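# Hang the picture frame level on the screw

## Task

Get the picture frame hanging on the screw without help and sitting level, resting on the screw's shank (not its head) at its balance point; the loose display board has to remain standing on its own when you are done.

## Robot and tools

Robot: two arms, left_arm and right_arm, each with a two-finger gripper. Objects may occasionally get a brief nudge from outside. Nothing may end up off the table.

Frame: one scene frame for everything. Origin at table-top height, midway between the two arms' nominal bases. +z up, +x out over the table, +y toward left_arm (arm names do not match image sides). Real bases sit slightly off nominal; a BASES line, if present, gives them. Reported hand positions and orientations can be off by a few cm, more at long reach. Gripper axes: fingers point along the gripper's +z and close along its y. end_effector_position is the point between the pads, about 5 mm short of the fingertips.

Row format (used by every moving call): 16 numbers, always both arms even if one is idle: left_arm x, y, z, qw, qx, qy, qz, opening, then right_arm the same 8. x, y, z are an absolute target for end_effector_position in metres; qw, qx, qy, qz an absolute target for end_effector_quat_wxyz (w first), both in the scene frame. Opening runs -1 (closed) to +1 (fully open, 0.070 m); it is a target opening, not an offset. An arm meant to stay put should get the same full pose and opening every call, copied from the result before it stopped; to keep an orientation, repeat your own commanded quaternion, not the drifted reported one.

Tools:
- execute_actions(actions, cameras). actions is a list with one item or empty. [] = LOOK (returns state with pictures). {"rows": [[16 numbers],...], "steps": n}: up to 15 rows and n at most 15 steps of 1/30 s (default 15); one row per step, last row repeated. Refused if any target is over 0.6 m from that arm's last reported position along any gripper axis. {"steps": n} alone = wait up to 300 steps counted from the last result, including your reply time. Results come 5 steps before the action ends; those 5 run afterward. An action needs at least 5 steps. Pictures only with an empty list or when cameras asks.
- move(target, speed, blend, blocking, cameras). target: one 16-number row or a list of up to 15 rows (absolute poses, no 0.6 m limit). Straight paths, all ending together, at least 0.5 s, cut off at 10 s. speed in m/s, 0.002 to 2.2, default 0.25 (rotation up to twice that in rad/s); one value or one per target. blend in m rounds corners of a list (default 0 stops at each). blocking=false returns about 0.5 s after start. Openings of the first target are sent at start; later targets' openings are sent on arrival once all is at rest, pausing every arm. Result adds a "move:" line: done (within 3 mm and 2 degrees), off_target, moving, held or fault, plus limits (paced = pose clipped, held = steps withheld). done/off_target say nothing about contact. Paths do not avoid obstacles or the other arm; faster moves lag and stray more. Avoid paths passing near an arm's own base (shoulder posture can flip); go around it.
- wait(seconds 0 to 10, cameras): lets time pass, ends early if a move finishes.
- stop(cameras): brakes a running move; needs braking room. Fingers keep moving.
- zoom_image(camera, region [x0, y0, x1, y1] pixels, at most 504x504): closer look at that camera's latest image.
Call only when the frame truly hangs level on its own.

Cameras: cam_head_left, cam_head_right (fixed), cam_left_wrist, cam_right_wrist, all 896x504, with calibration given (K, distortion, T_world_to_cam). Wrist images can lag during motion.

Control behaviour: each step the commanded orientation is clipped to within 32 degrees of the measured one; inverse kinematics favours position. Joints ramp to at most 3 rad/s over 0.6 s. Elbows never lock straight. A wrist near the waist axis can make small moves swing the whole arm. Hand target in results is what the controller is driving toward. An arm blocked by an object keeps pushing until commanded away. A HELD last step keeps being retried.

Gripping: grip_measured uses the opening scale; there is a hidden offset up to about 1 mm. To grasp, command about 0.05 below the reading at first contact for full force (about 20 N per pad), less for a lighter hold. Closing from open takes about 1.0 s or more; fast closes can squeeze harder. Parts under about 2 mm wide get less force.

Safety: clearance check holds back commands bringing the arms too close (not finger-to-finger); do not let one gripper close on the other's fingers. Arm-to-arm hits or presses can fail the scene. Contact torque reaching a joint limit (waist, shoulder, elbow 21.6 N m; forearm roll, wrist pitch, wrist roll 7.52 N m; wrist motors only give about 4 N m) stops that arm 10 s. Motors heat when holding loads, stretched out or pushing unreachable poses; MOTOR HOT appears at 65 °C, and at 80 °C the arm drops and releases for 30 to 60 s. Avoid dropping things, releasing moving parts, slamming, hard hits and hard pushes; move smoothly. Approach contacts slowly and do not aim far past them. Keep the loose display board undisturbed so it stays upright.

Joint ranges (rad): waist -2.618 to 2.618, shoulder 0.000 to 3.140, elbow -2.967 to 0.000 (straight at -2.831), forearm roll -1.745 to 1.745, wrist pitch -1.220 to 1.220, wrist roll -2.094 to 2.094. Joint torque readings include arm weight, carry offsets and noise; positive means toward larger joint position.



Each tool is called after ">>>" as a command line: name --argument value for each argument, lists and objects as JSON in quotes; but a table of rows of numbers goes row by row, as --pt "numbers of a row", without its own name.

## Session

>>> execute_actions --actions '[]' --cameras '["all"]'

>>> zoom_image --camera "cam_head_left" --region '[360, 0, 600, 180]'

>>> zoom_image --camera "cam_head_right" --region '[340, 0, 580, 180]'

Scene clock: 0.00 s of 4500.00 s.
left_arm: end_effector_position=(+0.4202, +0.3387, +0.3327) grip_measured=+0.98 end_effector_quat_wxyz=(+0.569, -0.093, +0.773, -0.263) | right_arm: end_effector_position=(+0.0592, +0.1070, +0.2848) grip_measured=+0.98 end_effector_quat_wxyz=(-0.315, +0.854, -0.247, -0.332)
Joint positions: left_arm=[0.682 1.54 -1.063 -1.578 0.957 1.346 0.069] | right_arm=[1.098 1.584 -1.251 0.984 0.989 -1.935 0.069]
Joint torques (N m): no reading
Motor temperatures (°C): left_arm=[30 31 32 32 35 29] | right_arm=[29 30 33 34 38 31]
Hand target: left_arm +0.4202, +0.3387, +0.3327; +0.569, -0.093, +0.773, -0.263 | right_arm +0.0592, +0.1070, +0.2848; -0.315, +0.854, -0.247, -0.332
camera_calibration:
cam_left_wrist: T_world_to_cam=[[-0.138711, -0.855812, 0.498343, 0.185923], [-0.79869, -0.200849, -0.567233, 0.592911], [0.585536, -0.476703, -0.655668, 0.255234], [0, 0, 0, 1]] pos_world=[0.349893, 0.399872, 0.411014]
cam_right_wrist: T_world_to_cam=[[0.659904, 0.664249, 0.35114, -0.209496], [0.748492, -0.621906, -0.230199, 0.0814699], [0.0654668, 0.414735, -0.907584, 0.328533], [0, 0, 0, 1]] pos_world=[0.0557595, 0.0535699, 0.390488]

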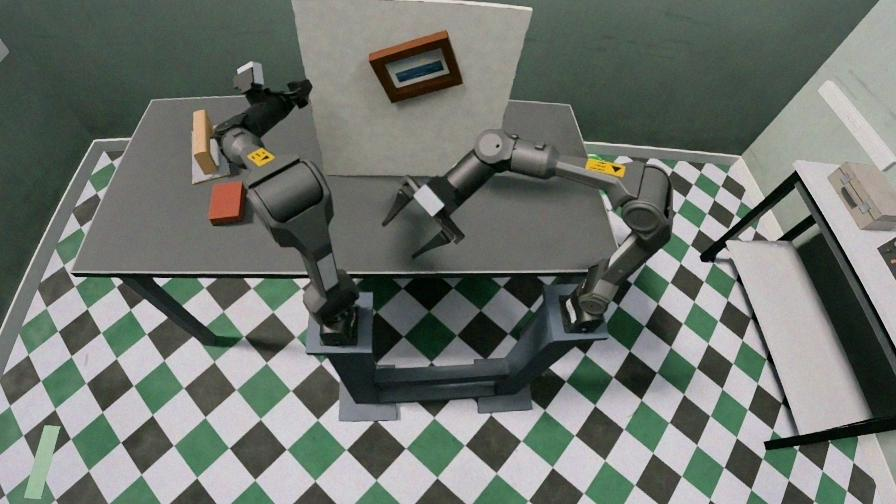

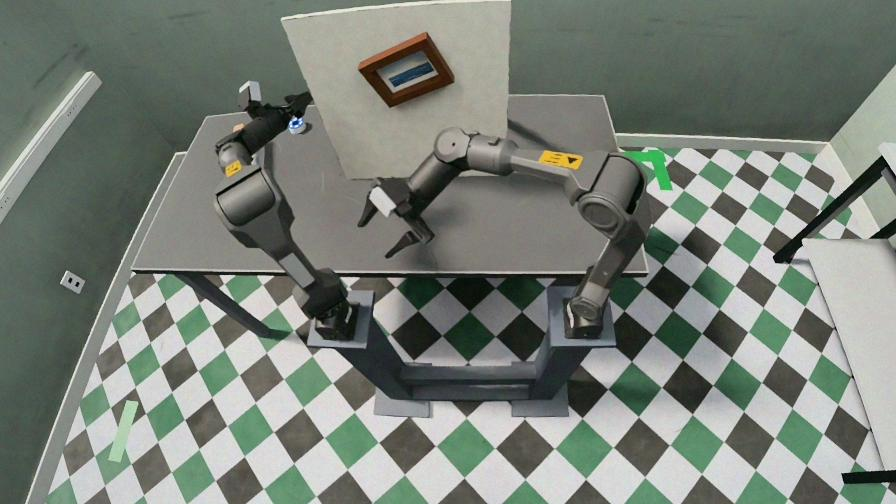

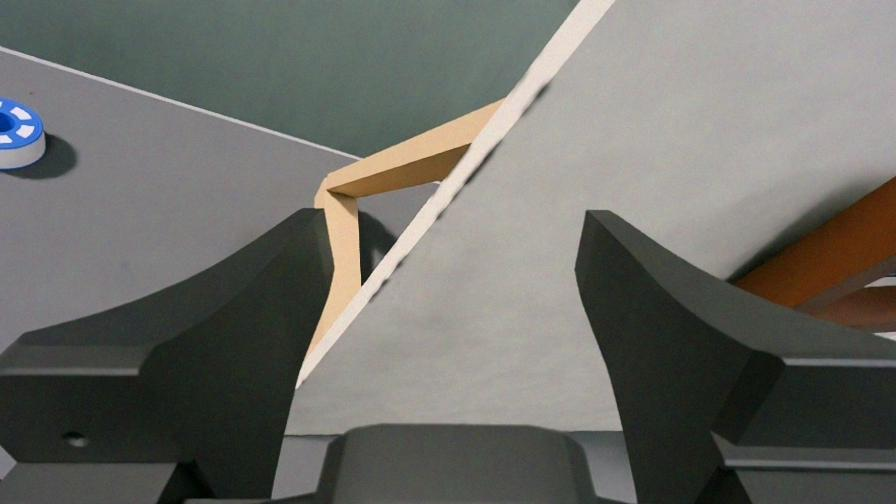

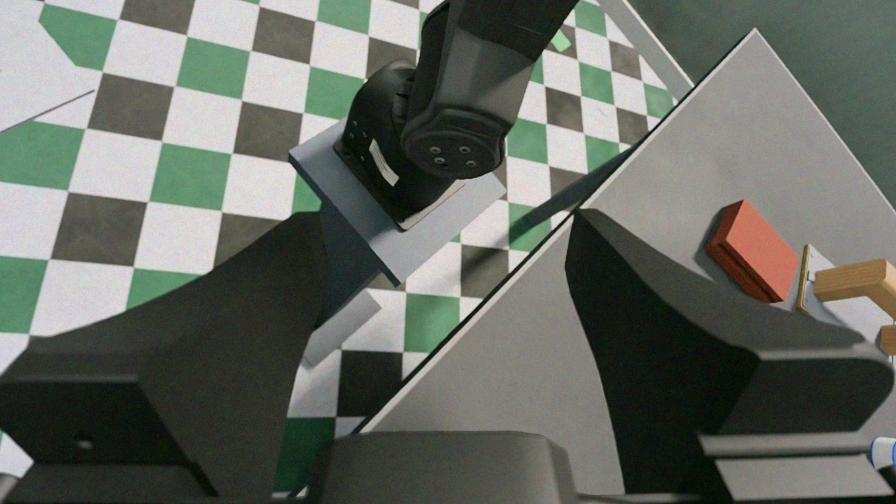

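Scaled by 2.100 from the camera's 896x504 image, which has a finer 1280x720 frame.

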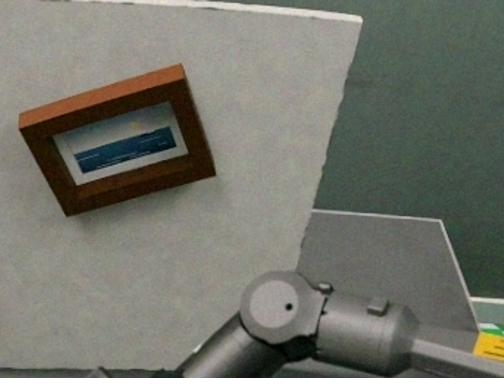

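Scaled by 2.100 from the camera's 896x504 image, which has a finer 1280x720 frame.

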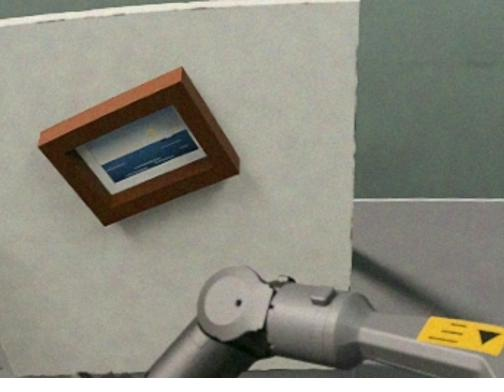

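>>> move --pt "0.33 0.25 0.42 0.5 0 0.866 0 1 0.16 -0.12 0.36 -0.315 0.854 -0.247 -0.332 0.98" --pt "0.30 0.22 0.45 0.5 0 0.866 0 1 0.3748 -0.3621 0.2606 0.266 -0.127 0.954 0.046 0.98" --speed 0.5

>>> zoom_image --camera "cam_head_left" --region '[340, 10, 480, 120]'

Scene clock: 4.07 s of 4500.00 s.
left_arm: end_effector_position=(+0.3002, +0.2200, +0.4499) grip_measured=+0.98 end_effector_quat_wxyz=(+0.500, +0.000, +0.866, +0.000) | right_arm: end_effector_position=(+0.3750, -0.3623, +0.2608) grip_measured=+0.98 end_effector_quat_wxyz=(+0.267, -0.127, +0.954, +0.045)
Joint positions: left_arm=[-0.151 1.033 -1.387 0.163 0.976 -0.171 0.069] | right_arm=[-0.327 1.497 -1.298 0.375 1.04 -0.737 0.069]
Joint torques (N m): left_arm=[-0.38 -2.98 -3.38 0.12 -1.12 -0.09] | right_arm=[0.11 -4.82 -4.29 0.41 -0.22 -0.11]
Motor temperatures (°C): left_arm=[30 31 32 32 35 29] | right_arm=[29 30 33 34 38 31]
Hand target: left_arm +0.3000, +0.2200, +0.4500; +0.500, +0.000, +0.866, +0.000 | right_arm +0.3748, -0.3621, +0.2606; +0.266, -0.127, +0.954, +0.046
Off the commanded pose: left_arm 0.000 m, 0 deg | right_arm 0.000 m, 0 deg.
Kept back: nothing.
move: done; limits=paced
camera_calibration:
cam_left_wrist: T_world_to_cam=[[0.0145328, -0.999667, -0.021323, 0.228673], [-0.899205, -0.00374018, -0.437511, 0.468151], [0.437286, 0.025532, -0.89896, 0.389263], [0, 0, 0, 1]] pos_world=[0.247421, 0.220409, 0.559629]
cam_right_wrist: T_world_to_cam=[[0.229064, -0.972924, -0.0308083, -0.429709], [-0.966708, -0.231081, 0.109898, 0.243776], [-0.114042, 0.00460889, -0.993465, 0.421891], [0, 0, 0, 1]] pos_world=[0.382204, -0.363686, 0.379105]

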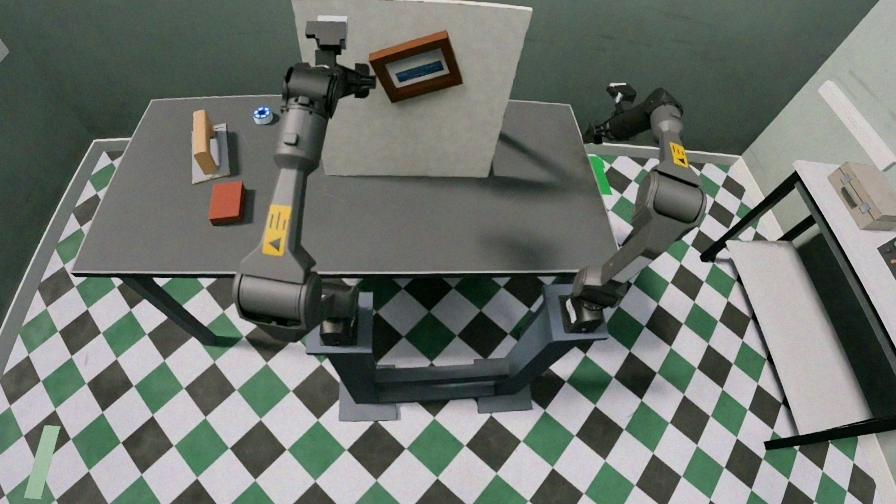

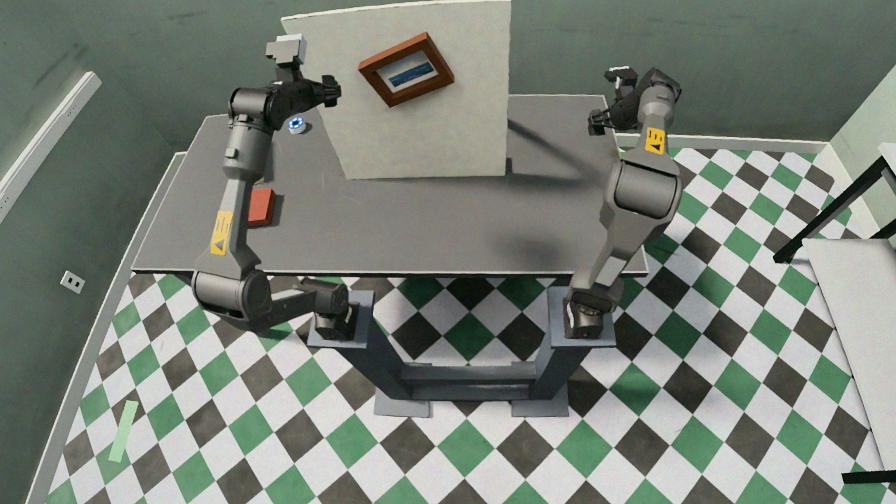

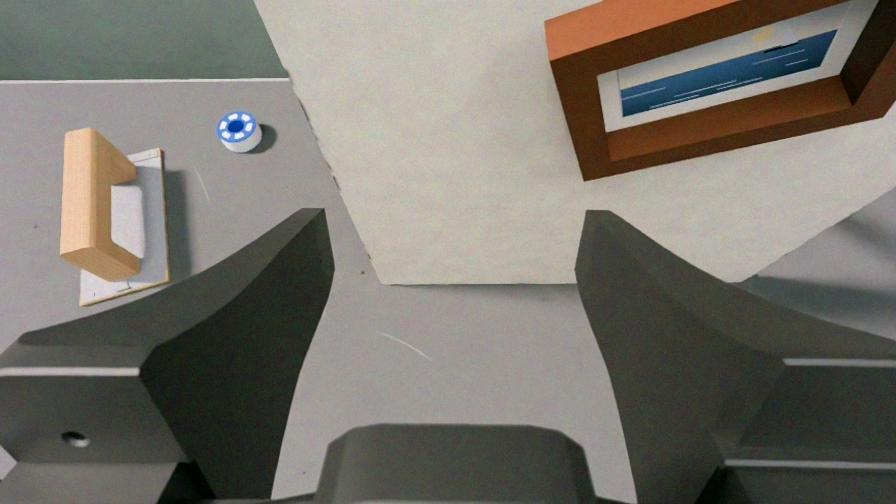

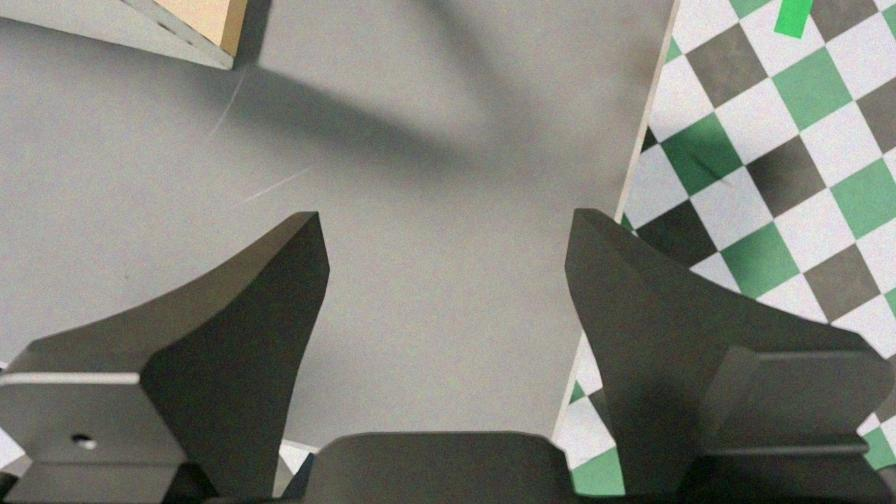

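Scaled by 3.600 from the camera's 896x504 image, which has a finer 1280x720 frame.

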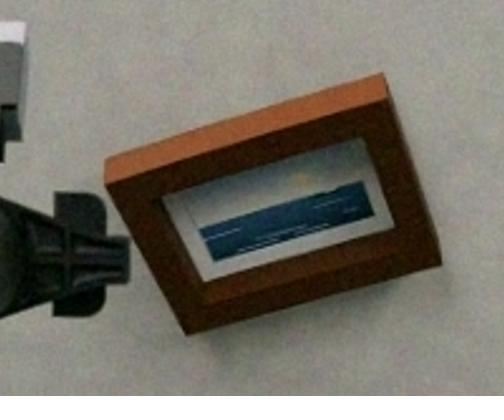

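>>> move --pt "0.30 0.18 0.60 0.5 0 0.866 0 1 0.3748 -0.3621 0.2606 0.266 -0.127 0.954 0.046 0.98" --pt "0.38 0.10 0.615 0.664 0.097 0.736 -0.0875 1 0.3748 -0.3621 0.2606 0.266 -0.127 0.954 0.046 0.98" --speed 0.4

>>> zoom_image --camera "cam_left_wrist" --region '[310, 280, 590, 440]'

Scene clock: 6.17 s of 4500.00 s.
left_arm: end_effector_position=(+0.3802, +0.1000, +0.6148) grip_measured=+0.98 end_effector_quat_wxyz=(+0.664, +0.097, +0.736, -0.087) | right_arm: end_effector_position=(+0.3748, -0.3622, +0.2607) grip_measured=+0.98 end_effector_quat_wxyz=(+0.266, -0.127, +0.954, +0.046)
Joint positions: left_arm=[-0.446 1.46 -2.088 0.256 0.837 -0.193 0.069] | right_arm=[-0.327 1.497 -1.298 0.375 1.041 -0.737 0.069]
Joint torques (N m): left_arm=[0.19 -5.59 -3 0.01 -1.17 0] | right_arm=[-0.46 -6.11 -3.57 0.41 -0.22 -0.12]
Motor temperatures (°C): left_arm=[30 31 32 32 35 29] | right_arm=[29 30 33 34 38 31]
Hand target: left_arm +0.3800, +0.1000, +0.6150; +0.664, +0.097, +0.736, -0.088 | right_arm +0.3748, -0.3621, +0.2606; +0.266, -0.127, +0.954, +0.046
Off the commanded pose: left_arm 0.000 m, 0 deg | right_arm 0.000 m, 0 deg.
Kept back: nothing.
move: done
camera_calibration:
cam_left_wrist: T_world_to_cam=[[-0.237373, -0.971325, -0.0134849, 0.199202], [-0.621437, 0.162507, -0.766425, 0.691758], [0.746639, -0.173549, -0.642192, 0.250012], [0, 0, 0, 1]] pos_world=[0.2905, 0.124463, 0.693423]
cam_right_wrist: T_world_to_cam=[[0.229312, -0.972849, -0.031303, -0.429591], [-0.966555, -0.231387, 0.110594, 0.243351], [-0.114834, 0.00489551, -0.993373, 0.422164], [0, 0, 0, 1]] pos_world=[0.382202, -0.363685, 0.379005]

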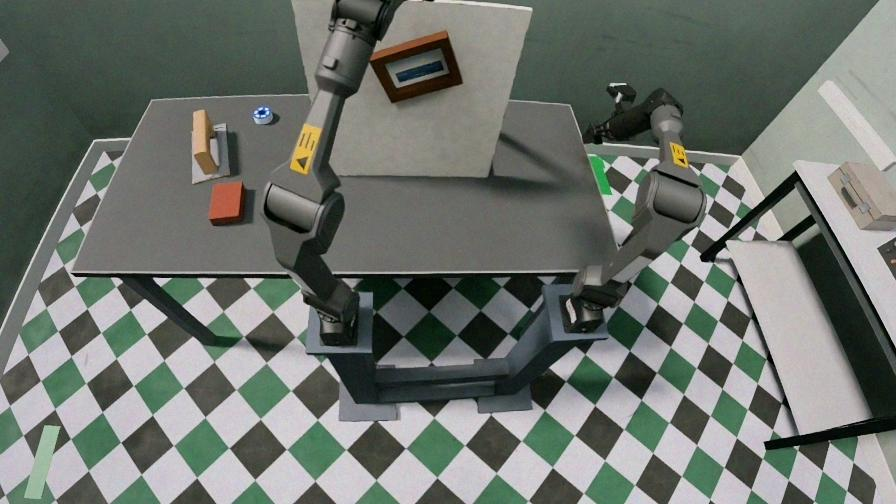

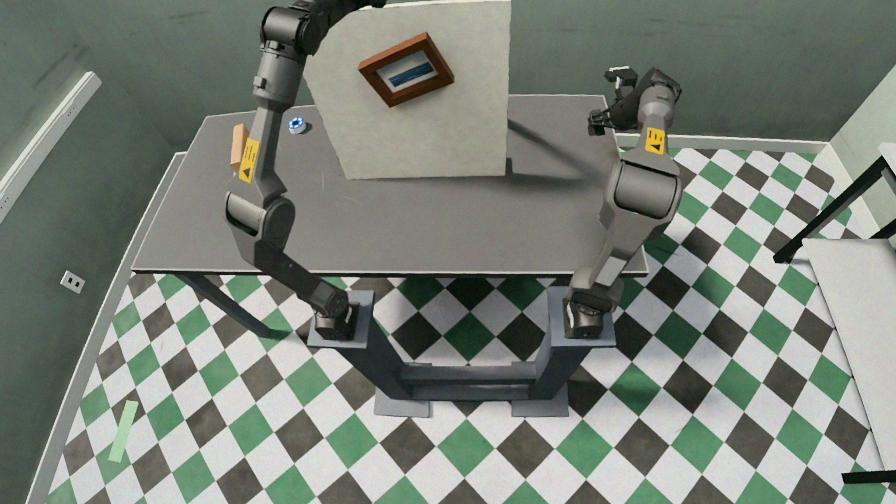

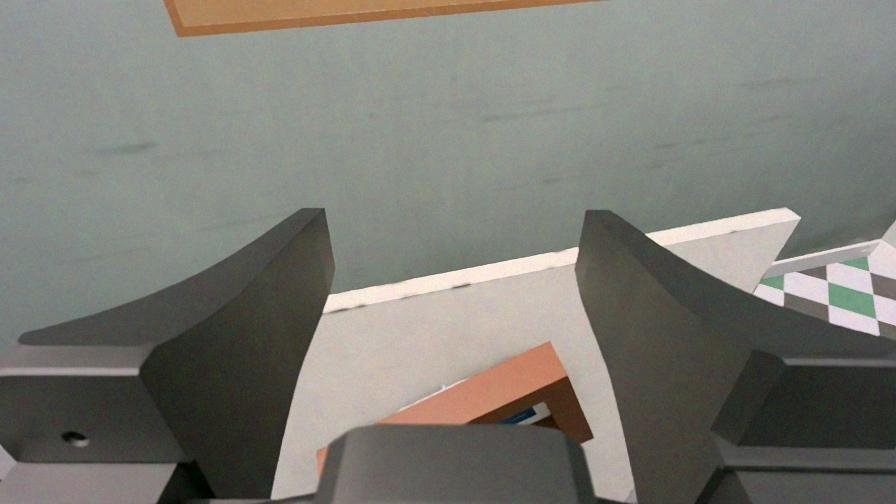

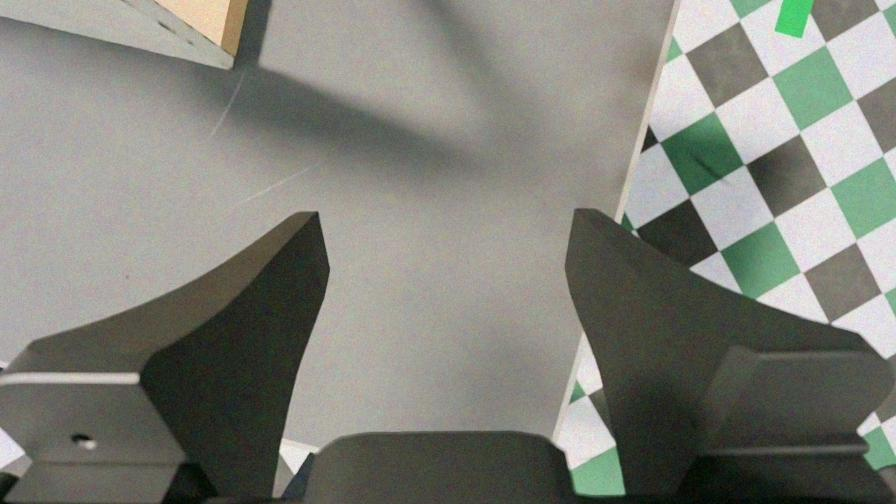

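Scaled by 1.800 from the camera's 896x504 image, which has a finer 1280x720 frame.

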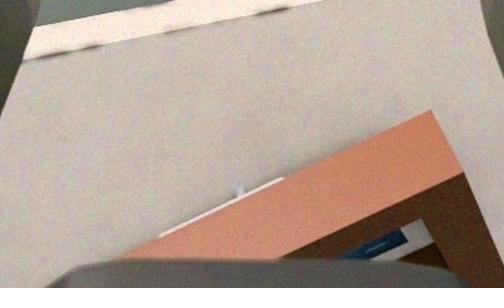

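>>> move --pt "0.27 0.15 0.48 0.5 0 0.866 0 1 0.3748 -0.3621 0.2606 0.266 -0.127 0.954 0.046 0.98" --pt "0.33 0.06 0.33 0.586 0.395 0.586 0.395 1 0.3748 -0.3621 0.2606 0.266 -0.127 0.954 0.046 0.98" --speed 0.4

Scene clock: 9.57 s of 4500.00 s.
left_arm: end_effector_position=(+0.3300, +0.0595, +0.3291) grip_measured=+0.98 end_effector_quat_wxyz=(+0.550, +0.398, +0.620, +0.394) | right_arm: end_effector_position=(+0.3748, -0.3622, +0.2607) grip_measured=+0.98 end_effector_quat_wxyz=(+0.266, -0.127, +0.954, +0.046)
Joint positions: left_arm=[-1.053 1.395 -0.776 1.739 1.131 -0.928 0.069] | right_arm=[-0.327 1.497 -1.298 0.375 1.041 -0.737 0.069]
Joint torques (N m): left_arm=[-0.58 -5.41 -2.97 0.61 0.74 -0.17] | right_arm=[-0.47 -6.03 -3.58 0.41 -0.25 -0.11]
Motor temperatures (°C): left_arm=[30 31 32 32 35 29] | right_arm=[29 30 33 34 38 31]
Hand target: left_arm +0.3298, +0.0599, +0.3302; +0.551, +0.397, +0.620, +0.393 | right_arm +0.3748, -0.3621, +0.2606; +0.266, -0.127, +0.954, +0.046
Off the commanded pose: left_arm 0.001 m, 6 deg | right_arm 0.000 m, 0 deg.
joint sent to its limit (left arm) — joint 4 (forearm roll), upper limit.
Kept back: nothing.
move: off_target (left_arm)
camera_calibration:
cam_left_wrist: T_world_to_cam=[[-0.0385854, -0.361084, -0.931735, 0.344418], [-0.622721, 0.737918, -0.260184, 0.247775], [0.781492, 0.570171, -0.253327, -0.0867549], [0, 0, 0, 1]] pos_world=[0.235382, -0.00900876, 0.363396]
cam_right_wrist: T_world_to_cam=[[0.229312, -0.972849, -0.031303, -0.429591], [-0.966555, -0.231387, 0.110594, 0.243351], [-0.114834, 0.00489551, -0.993373, 0.422164], [0, 0, 0, 1]] pos_world=[0.382202, -0.363685, 0.379005]

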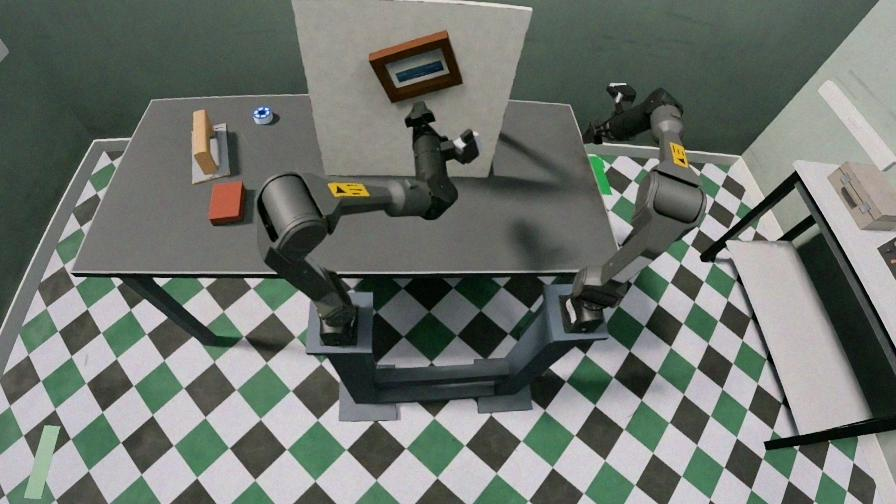

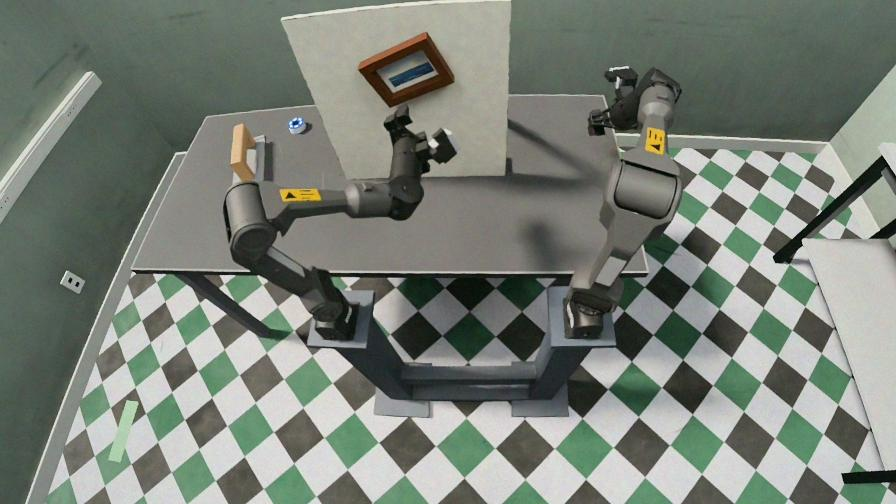

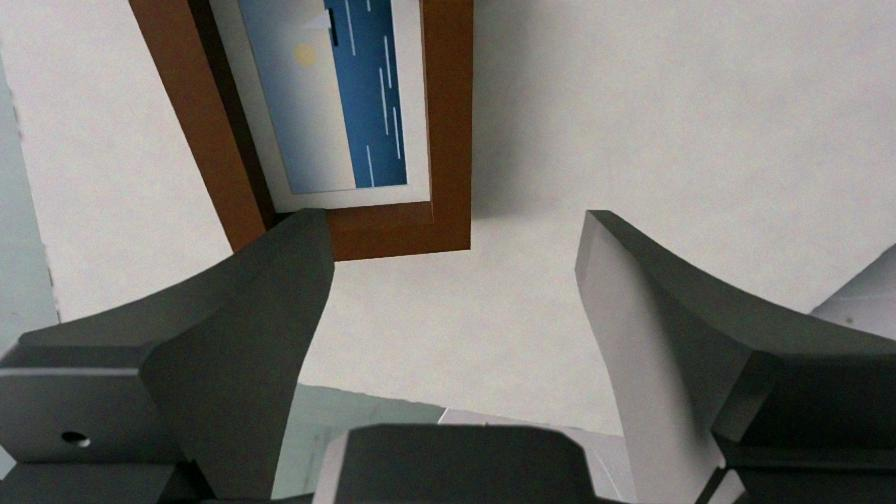

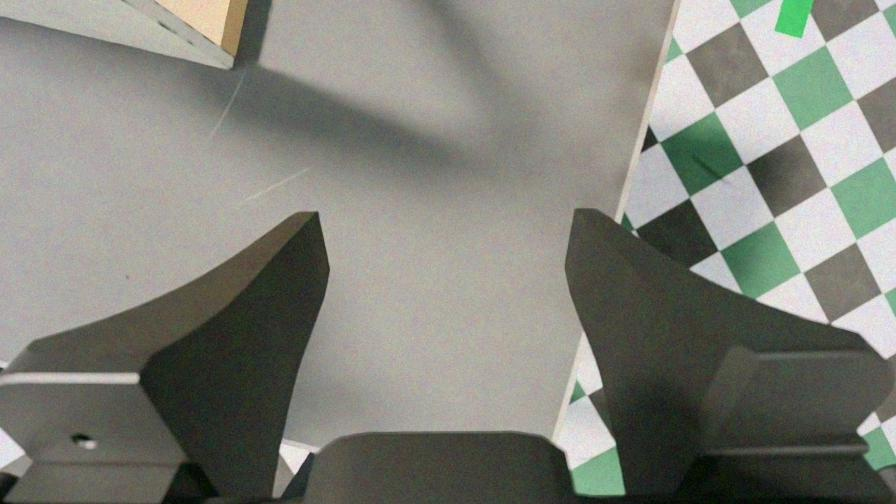

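>>> move --target '[0.395,0.066,0.326,0.586,0.395,0.586,0.395,1,0.3748,-0.3621,0.2606,0.266,-0.127,0.954,0.046,0.98]' --speed 0.15 --cameras '["cam_left_wrist"]'

Scene clock: 10.87 s of 4500.00 s.
left_arm: end_effector_position=(+0.3956, +0.0658, +0.3260) grip_measured=+0.98 end_effector_quat_wxyz=(+0.520, +0.401, +0.647, +0.386) | right_arm: end_effector_position=(+0.3748, -0.3622, +0.2607) grip_measured=+0.98 end_effector_quat_wxyz=(+0.266, -0.127, +0.954, +0.046)
Joint positions: left_arm=[-0.822 1.518 -0.959 1.739 0.913 -0.851 0.069] | right_arm=[-0.327 1.497 -1.298 0.375 1.041 -0.737 0.069]
Joint torques (N m): left_arm=[-0.83 -6.62 -2.34 0.48 0.6 -0.08] | right_arm=[-0.48 -6.04 -3.57 0.4 -0.26 -0.1]
Motor temperatures (°C): left_arm=[30 31 32 32 35 29] | right_arm=[29 30 33 34 38 31]
Hand target: left_arm +0.3949, +0.0659, +0.3262; +0.521, +0.401, +0.647, +0.386 | right_arm +0.3748, -0.3621, +0.2606; +0.266, -0.127, +0.954, +0.046
Off the commanded pose: left_arm 0.001 m, 10 deg | right_arm 0.000 m, 0 deg.
joint sent to its limit (left arm) — joint 4 (forearm roll), upper limit.
Kept back: nothing.
move: off_target (left_arm)
camera_calibration:
cam_left_wrist: T_world_to_cam=[[-0.0953783, -0.367424, -0.92515, 0.366986], [-0.66486, 0.715206, -0.215501, 0.286795], [0.740853, 0.594541, -0.312501, -0.108613], [0, 0, 0, 1]] pos_world=[0.306147, -0.00570371, 0.36738]
Images, in order (width x height): cam_left_wrist 896x504.

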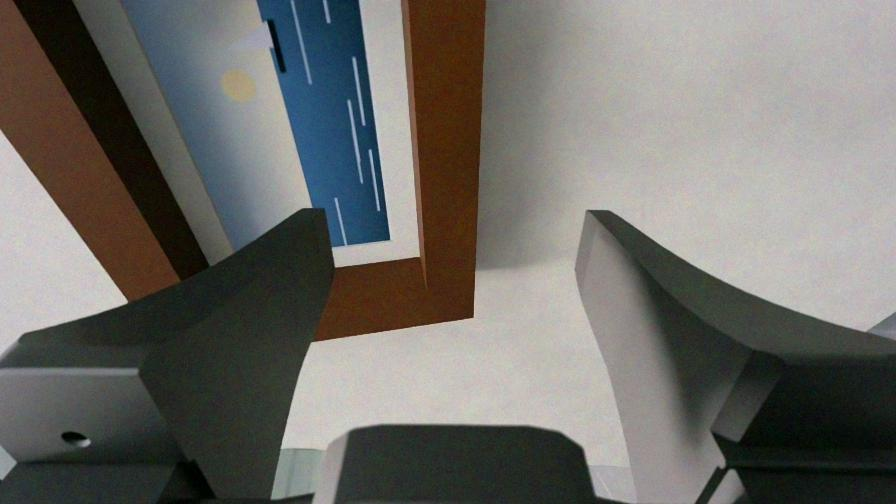

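>>> move --pt "0.443 0.066 0.326 0.586 0.395 0.586 0.395 1 0.3748 -0.3621 0.2606 0.266 -0.127 0.954 0.046 0.98" --pt "0.443 0.066 0.326 0.586 0.395 0.586 0.395 -0.1 0.3748 -0.3621 0.2606 0.266 -0.127 0.954 0.046 0.98" --speed 0.1 --cameras '["cam_left_wrist","cam_head_left"]'

>>> zoom_image --camera "cam_left_wrist" --region '[300, 100, 700, 400]'

Scene clock: 13.13 s of 4500.00 s.
left_arm: end_effector_position=(+0.4433, +0.0660, +0.3259) grip_measured=-0.10 end_effector_quat_wxyz=(+0.511, +0.405, +0.655, +0.382) | right_arm: end_effector_position=(+0.3748, -0.3622, +0.2607) grip_measured=+0.98 end_effector_quat_wxyz=(+0.266, -0.127, +0.954, +0.046)
Joint positions: left_arm=[-0.7 1.631 -1.114 1.739 0.791 -0.798 0.032] | right_arm=[-0.327 1.497 -1.298 0.375 1.041 -0.737 0.069]
Joint torques (N m): left_arm=[-0.83 -7.19 -2.01 0.64 0.54 -0.25] | right_arm=[-0.42 -6.02 -3.61 0.4 -0.27 -0.09]
Motor temperatures (°C): left_arm=[30 31 32 32 35 29] | right_arm=[29 30 33 34 38 31]
Hand target: left_arm +0.4430, +0.0659, +0.3263; +0.512, +0.404, +0.655, +0.382 | right_arm +0.3748, -0.3621, +0.2606; +0.266, -0.127, +0.954, +0.046
Off the commanded pose: left_arm 0.000 m, 12 deg | right_arm 0.000 m, 0 deg.
joint read past its limit (left arm) — joint 4 (forearm roll), upper limit.
joint sent to its limit (left arm) — joint 4 (forearm roll), upper limit.
Kept back: nothing.
move: off_target (left_arm); target 2's new opening was sent with left_arm's hand 0.001 m and 12 deg from that target
camera_calibration:
cam_left_wrist: T_world_to_cam=[[-0.117541, -0.368022, -0.922358, 0.380593], [-0.672774, 0.712687, -0.198628, 0.316561], [0.730452, 0.597191, -0.331366, -0.133523], [0, 0, 0, 1]] pos_world=[0.355241, -0.0058032, 0.369676]
Images, in order (width x height): cam_head_left 896x504, cam_left_wrist 896x504.

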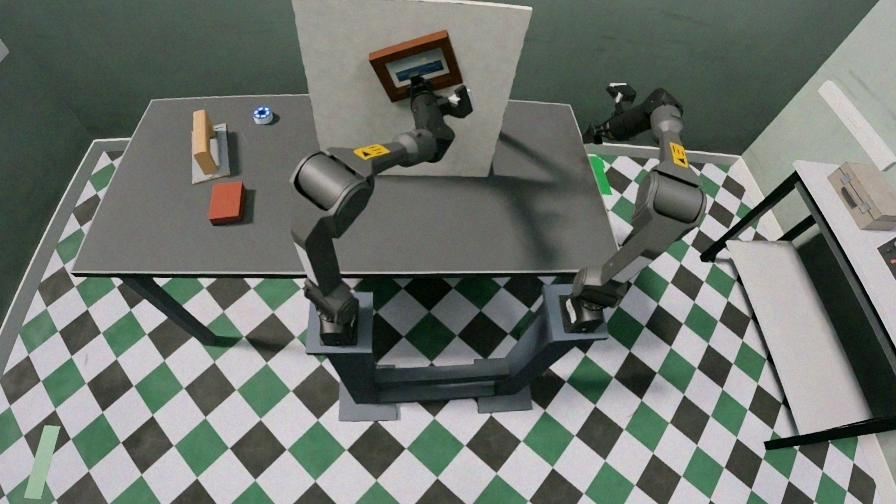

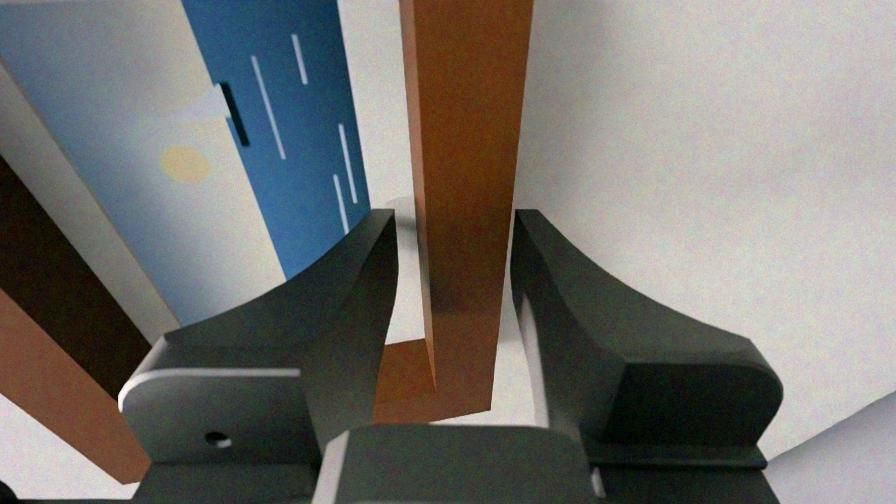

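Scaled by 1.260 from the camera's 896x504 image, which has a finer 1280x720 frame.

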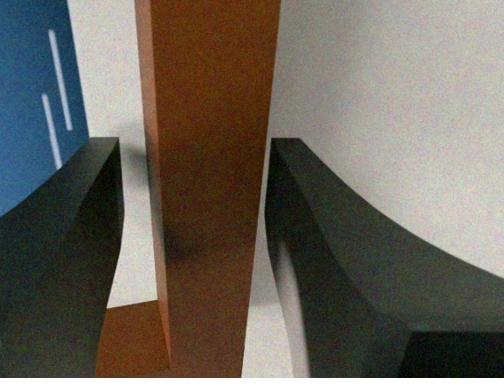

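>>> move --pt "0.443 0.065 0.3237 0.512 0.404 0.655 0.382 -0.1 0.3748 -0.3621 0.2606 0.266 -0.127 0.954 0.046 0.98" --pt "0.443 0.065 0.3237 0.512 0.404 0.655 0.382 -0.45 0.3748 -0.3621 0.2606 0.266 -0.127 0.954 0.046 0.98" --cameras '["cam_left_wrist"]'

Scene clock: 14.57 s of 4500.00 s.
left_arm: end_effector_position=(+0.4430, +0.0654, +0.3245) grip_measured=-0.38 end_effector_quat_wxyz=(+0.511, +0.403, +0.656, +0.382) | right_arm: end_effector_position=(+0.3748, -0.3622, +0.2607) grip_measured=+0.98 end_effector_quat_wxyz=(+0.266, -0.127, +0.954, +0.046)
Joint positions: left_arm=[-0.704 1.634 -1.113 1.739 0.797 -0.804 0.022] | right_arm=[-0.327 1.497 -1.298 0.375 1.041 -0.737 0.069]
Joint torques (N m): left_arm=[-0.84 -5.45 -2.5 0.56 -0.4 0.02] | right_arm=[-0.45 -6.02 -3.63 0.4 -0.28 -0.08]
Motor temperatures (°C): left_arm=[30 31 32 32 35 29] | right_arm=[29 30 33 34 38 31]
Hand target: left_arm +0.4430, +0.0650, +0.3238; +0.511, +0.404, +0.656, +0.382 | right_arm +0.3748, -0.3621, +0.2606; +0.266, -0.127, +0.954, +0.046
Off the commanded pose: left_arm 0.001 m, 0 deg | right_arm 0.000 m, 0 deg.
joint sent to its limit (left arm) — joint 4 (forearm roll), upper limit.
Kept back: nothing.
move: done
camera_calibration:
cam_left_wrist: T_world_to_cam=[[-0.11669, -0.370176, -0.921604, 0.378504], [-0.675126, 0.710142, -0.199757, 0.318105], [0.728415, 0.598889, -0.332782, -0.132218], [0, 0, 0, 1]] pos_world=[0.355239, -0.00660299, 0.368374]
Images, in order (width x height): cam_left_wrist 896x504.

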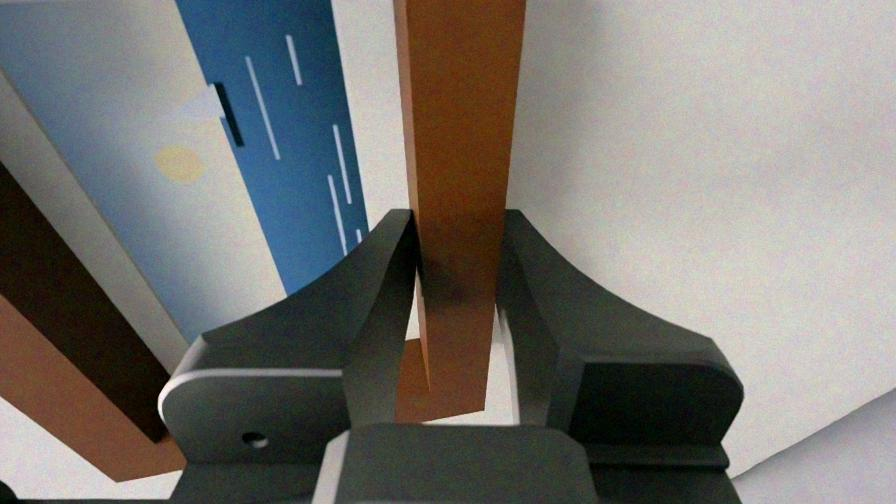

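>>> move --pt "0.441 0.0654 0.346 0.511 0.403 0.656 0.382 -0.6 0.3748 -0.3621 0.2606 0.266 -0.127 0.954 0.046 0.98" --pt "0.36 0.06 0.375 0.511 0.403 0.656 0.382 -0.6 0.3748 -0.3621 0.2606 0.266 -0.127 0.954 0.046 0.98" --pt "0.36 0.05 0.375 0.4247 0.4931 0.571 0.5002 -0.6 0.3748 -0.3621 0.2606 0.266 -0.127 0.954 0.046 0.98" --speed '[0.06,0.15,0.2]'

>>> zoom_image --camera "cam_head_left" --region '[350, 10, 490, 120]'

>>> zoom_image --camera "cam_head_right" --region '[340, 10, 480, 120]'

Scene clock: 17.37 s of 4500.00 s.
left_arm: end_effector_position=(+0.3599, +0.0499, +0.3746) grip_measured=-0.45 end_effector_quat_wxyz=(+0.424, +0.494, +0.571, +0.500) | right_arm: end_effector_position=(+0.3748, -0.3622, +0.2607) grip_measured=+0.98 end_effector_quat_wxyz=(+0.266, -0.127, +0.954, +0.046)
Joint positions: left_arm=[-1.001 1.485 -1.107 1.548 1.14 -0.247 0.019] | right_arm=[-0.327 1.497 -1.298 0.375 1.041 -0.737 0.069]
Joint torques (N m): left_arm=[-0.5 -5.7 -4.03 1.2 0.46 -0.23] | right_arm=[-0.43 -6 -3.62 0.39 -0.29 -0.08]
Motor temperatures (°C): left_arm=[30 31 32 32 35 29] | right_arm=[29 30 33 34 38 31]
Hand target: left_arm +0.3600, +0.0500, +0.3750; +0.425, +0.493, +0.571, +0.500 | right_arm +0.3748, -0.3621, +0.2606; +0.266, -0.127, +0.954, +0.046
Off the commanded pose: left_arm 0.000 m, 0 deg | right_arm 0.000 m, 0 deg.
Kept back: nothing.
move: done
camera_calibration:
cam_left_wrist: T_world_to_cam=[[-0.117988, 0.00327427, -0.99301, 0.417874], [-0.674927, 0.733245, 0.0826118, 0.175876], [0.72839, 0.679956, -0.0843045, -0.142824], [0, 0, 0, 1]] pos_world=[0.272039, -0.0332142, 0.388383]
cam_right_wrist: T_world_to_cam=[[0.229312, -0.972849, -0.031303, -0.429591], [-0.966555, -0.231387, 0.110594, 0.243351], [-0.114834, 0.00489551, -0.993373, 0.422164], [0, 0, 0, 1]] pos_world=[0.382202, -0.363685, 0.379005]

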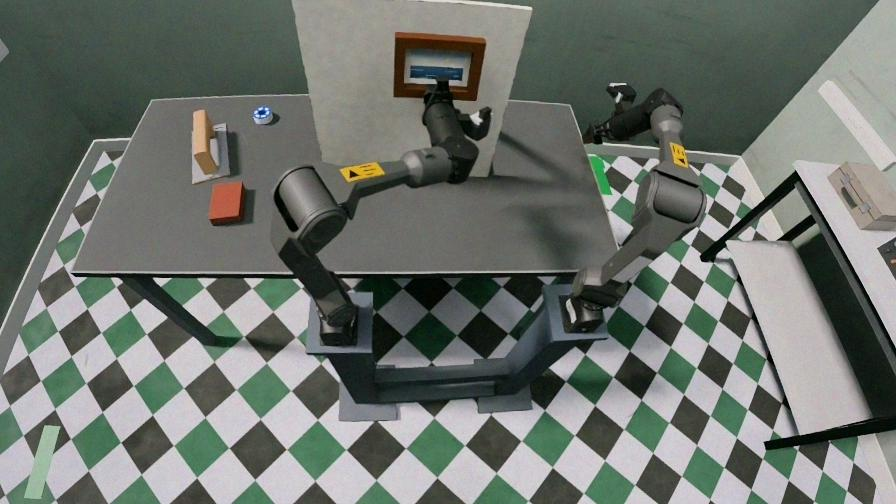

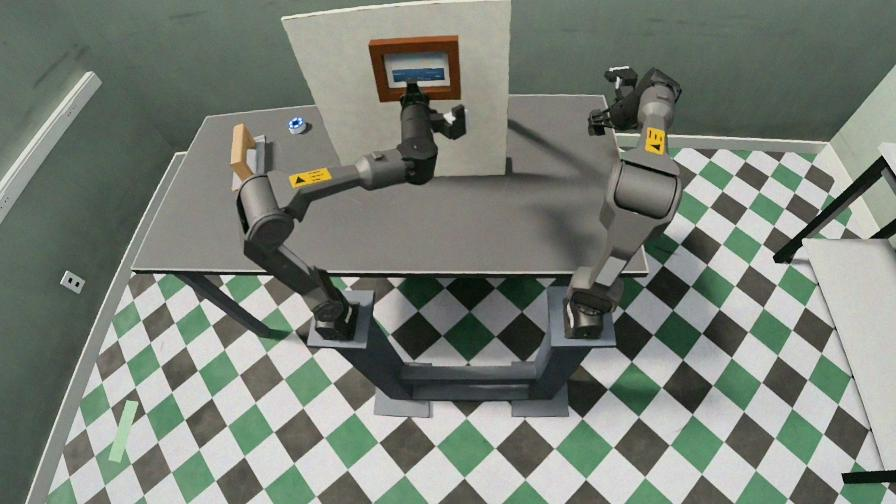

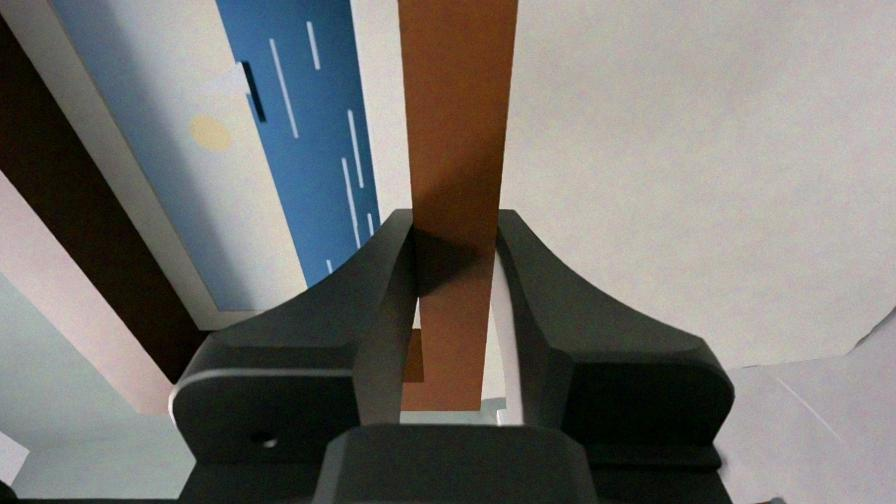

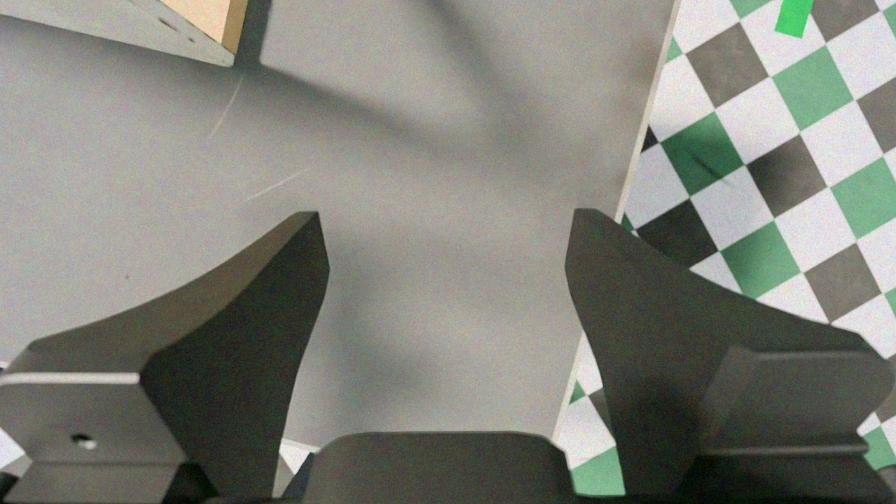

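Scaled by 3.600 from the camera's 896x504 image, which has a finer 1280x720 frame.

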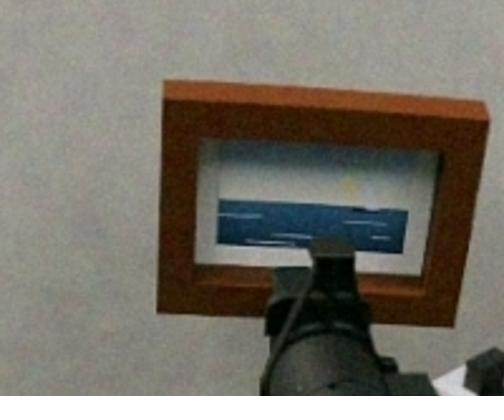

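Scaled by 3.600 from the camera's 896x504 image, which has a finer 1280x720 frame.

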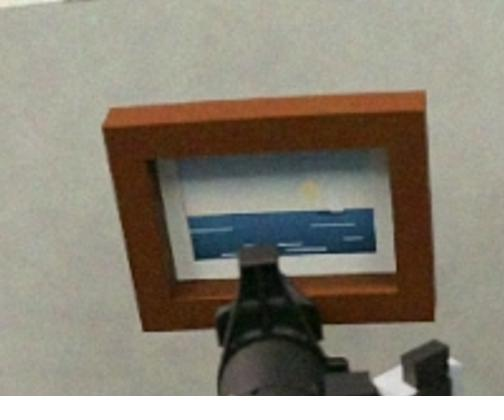

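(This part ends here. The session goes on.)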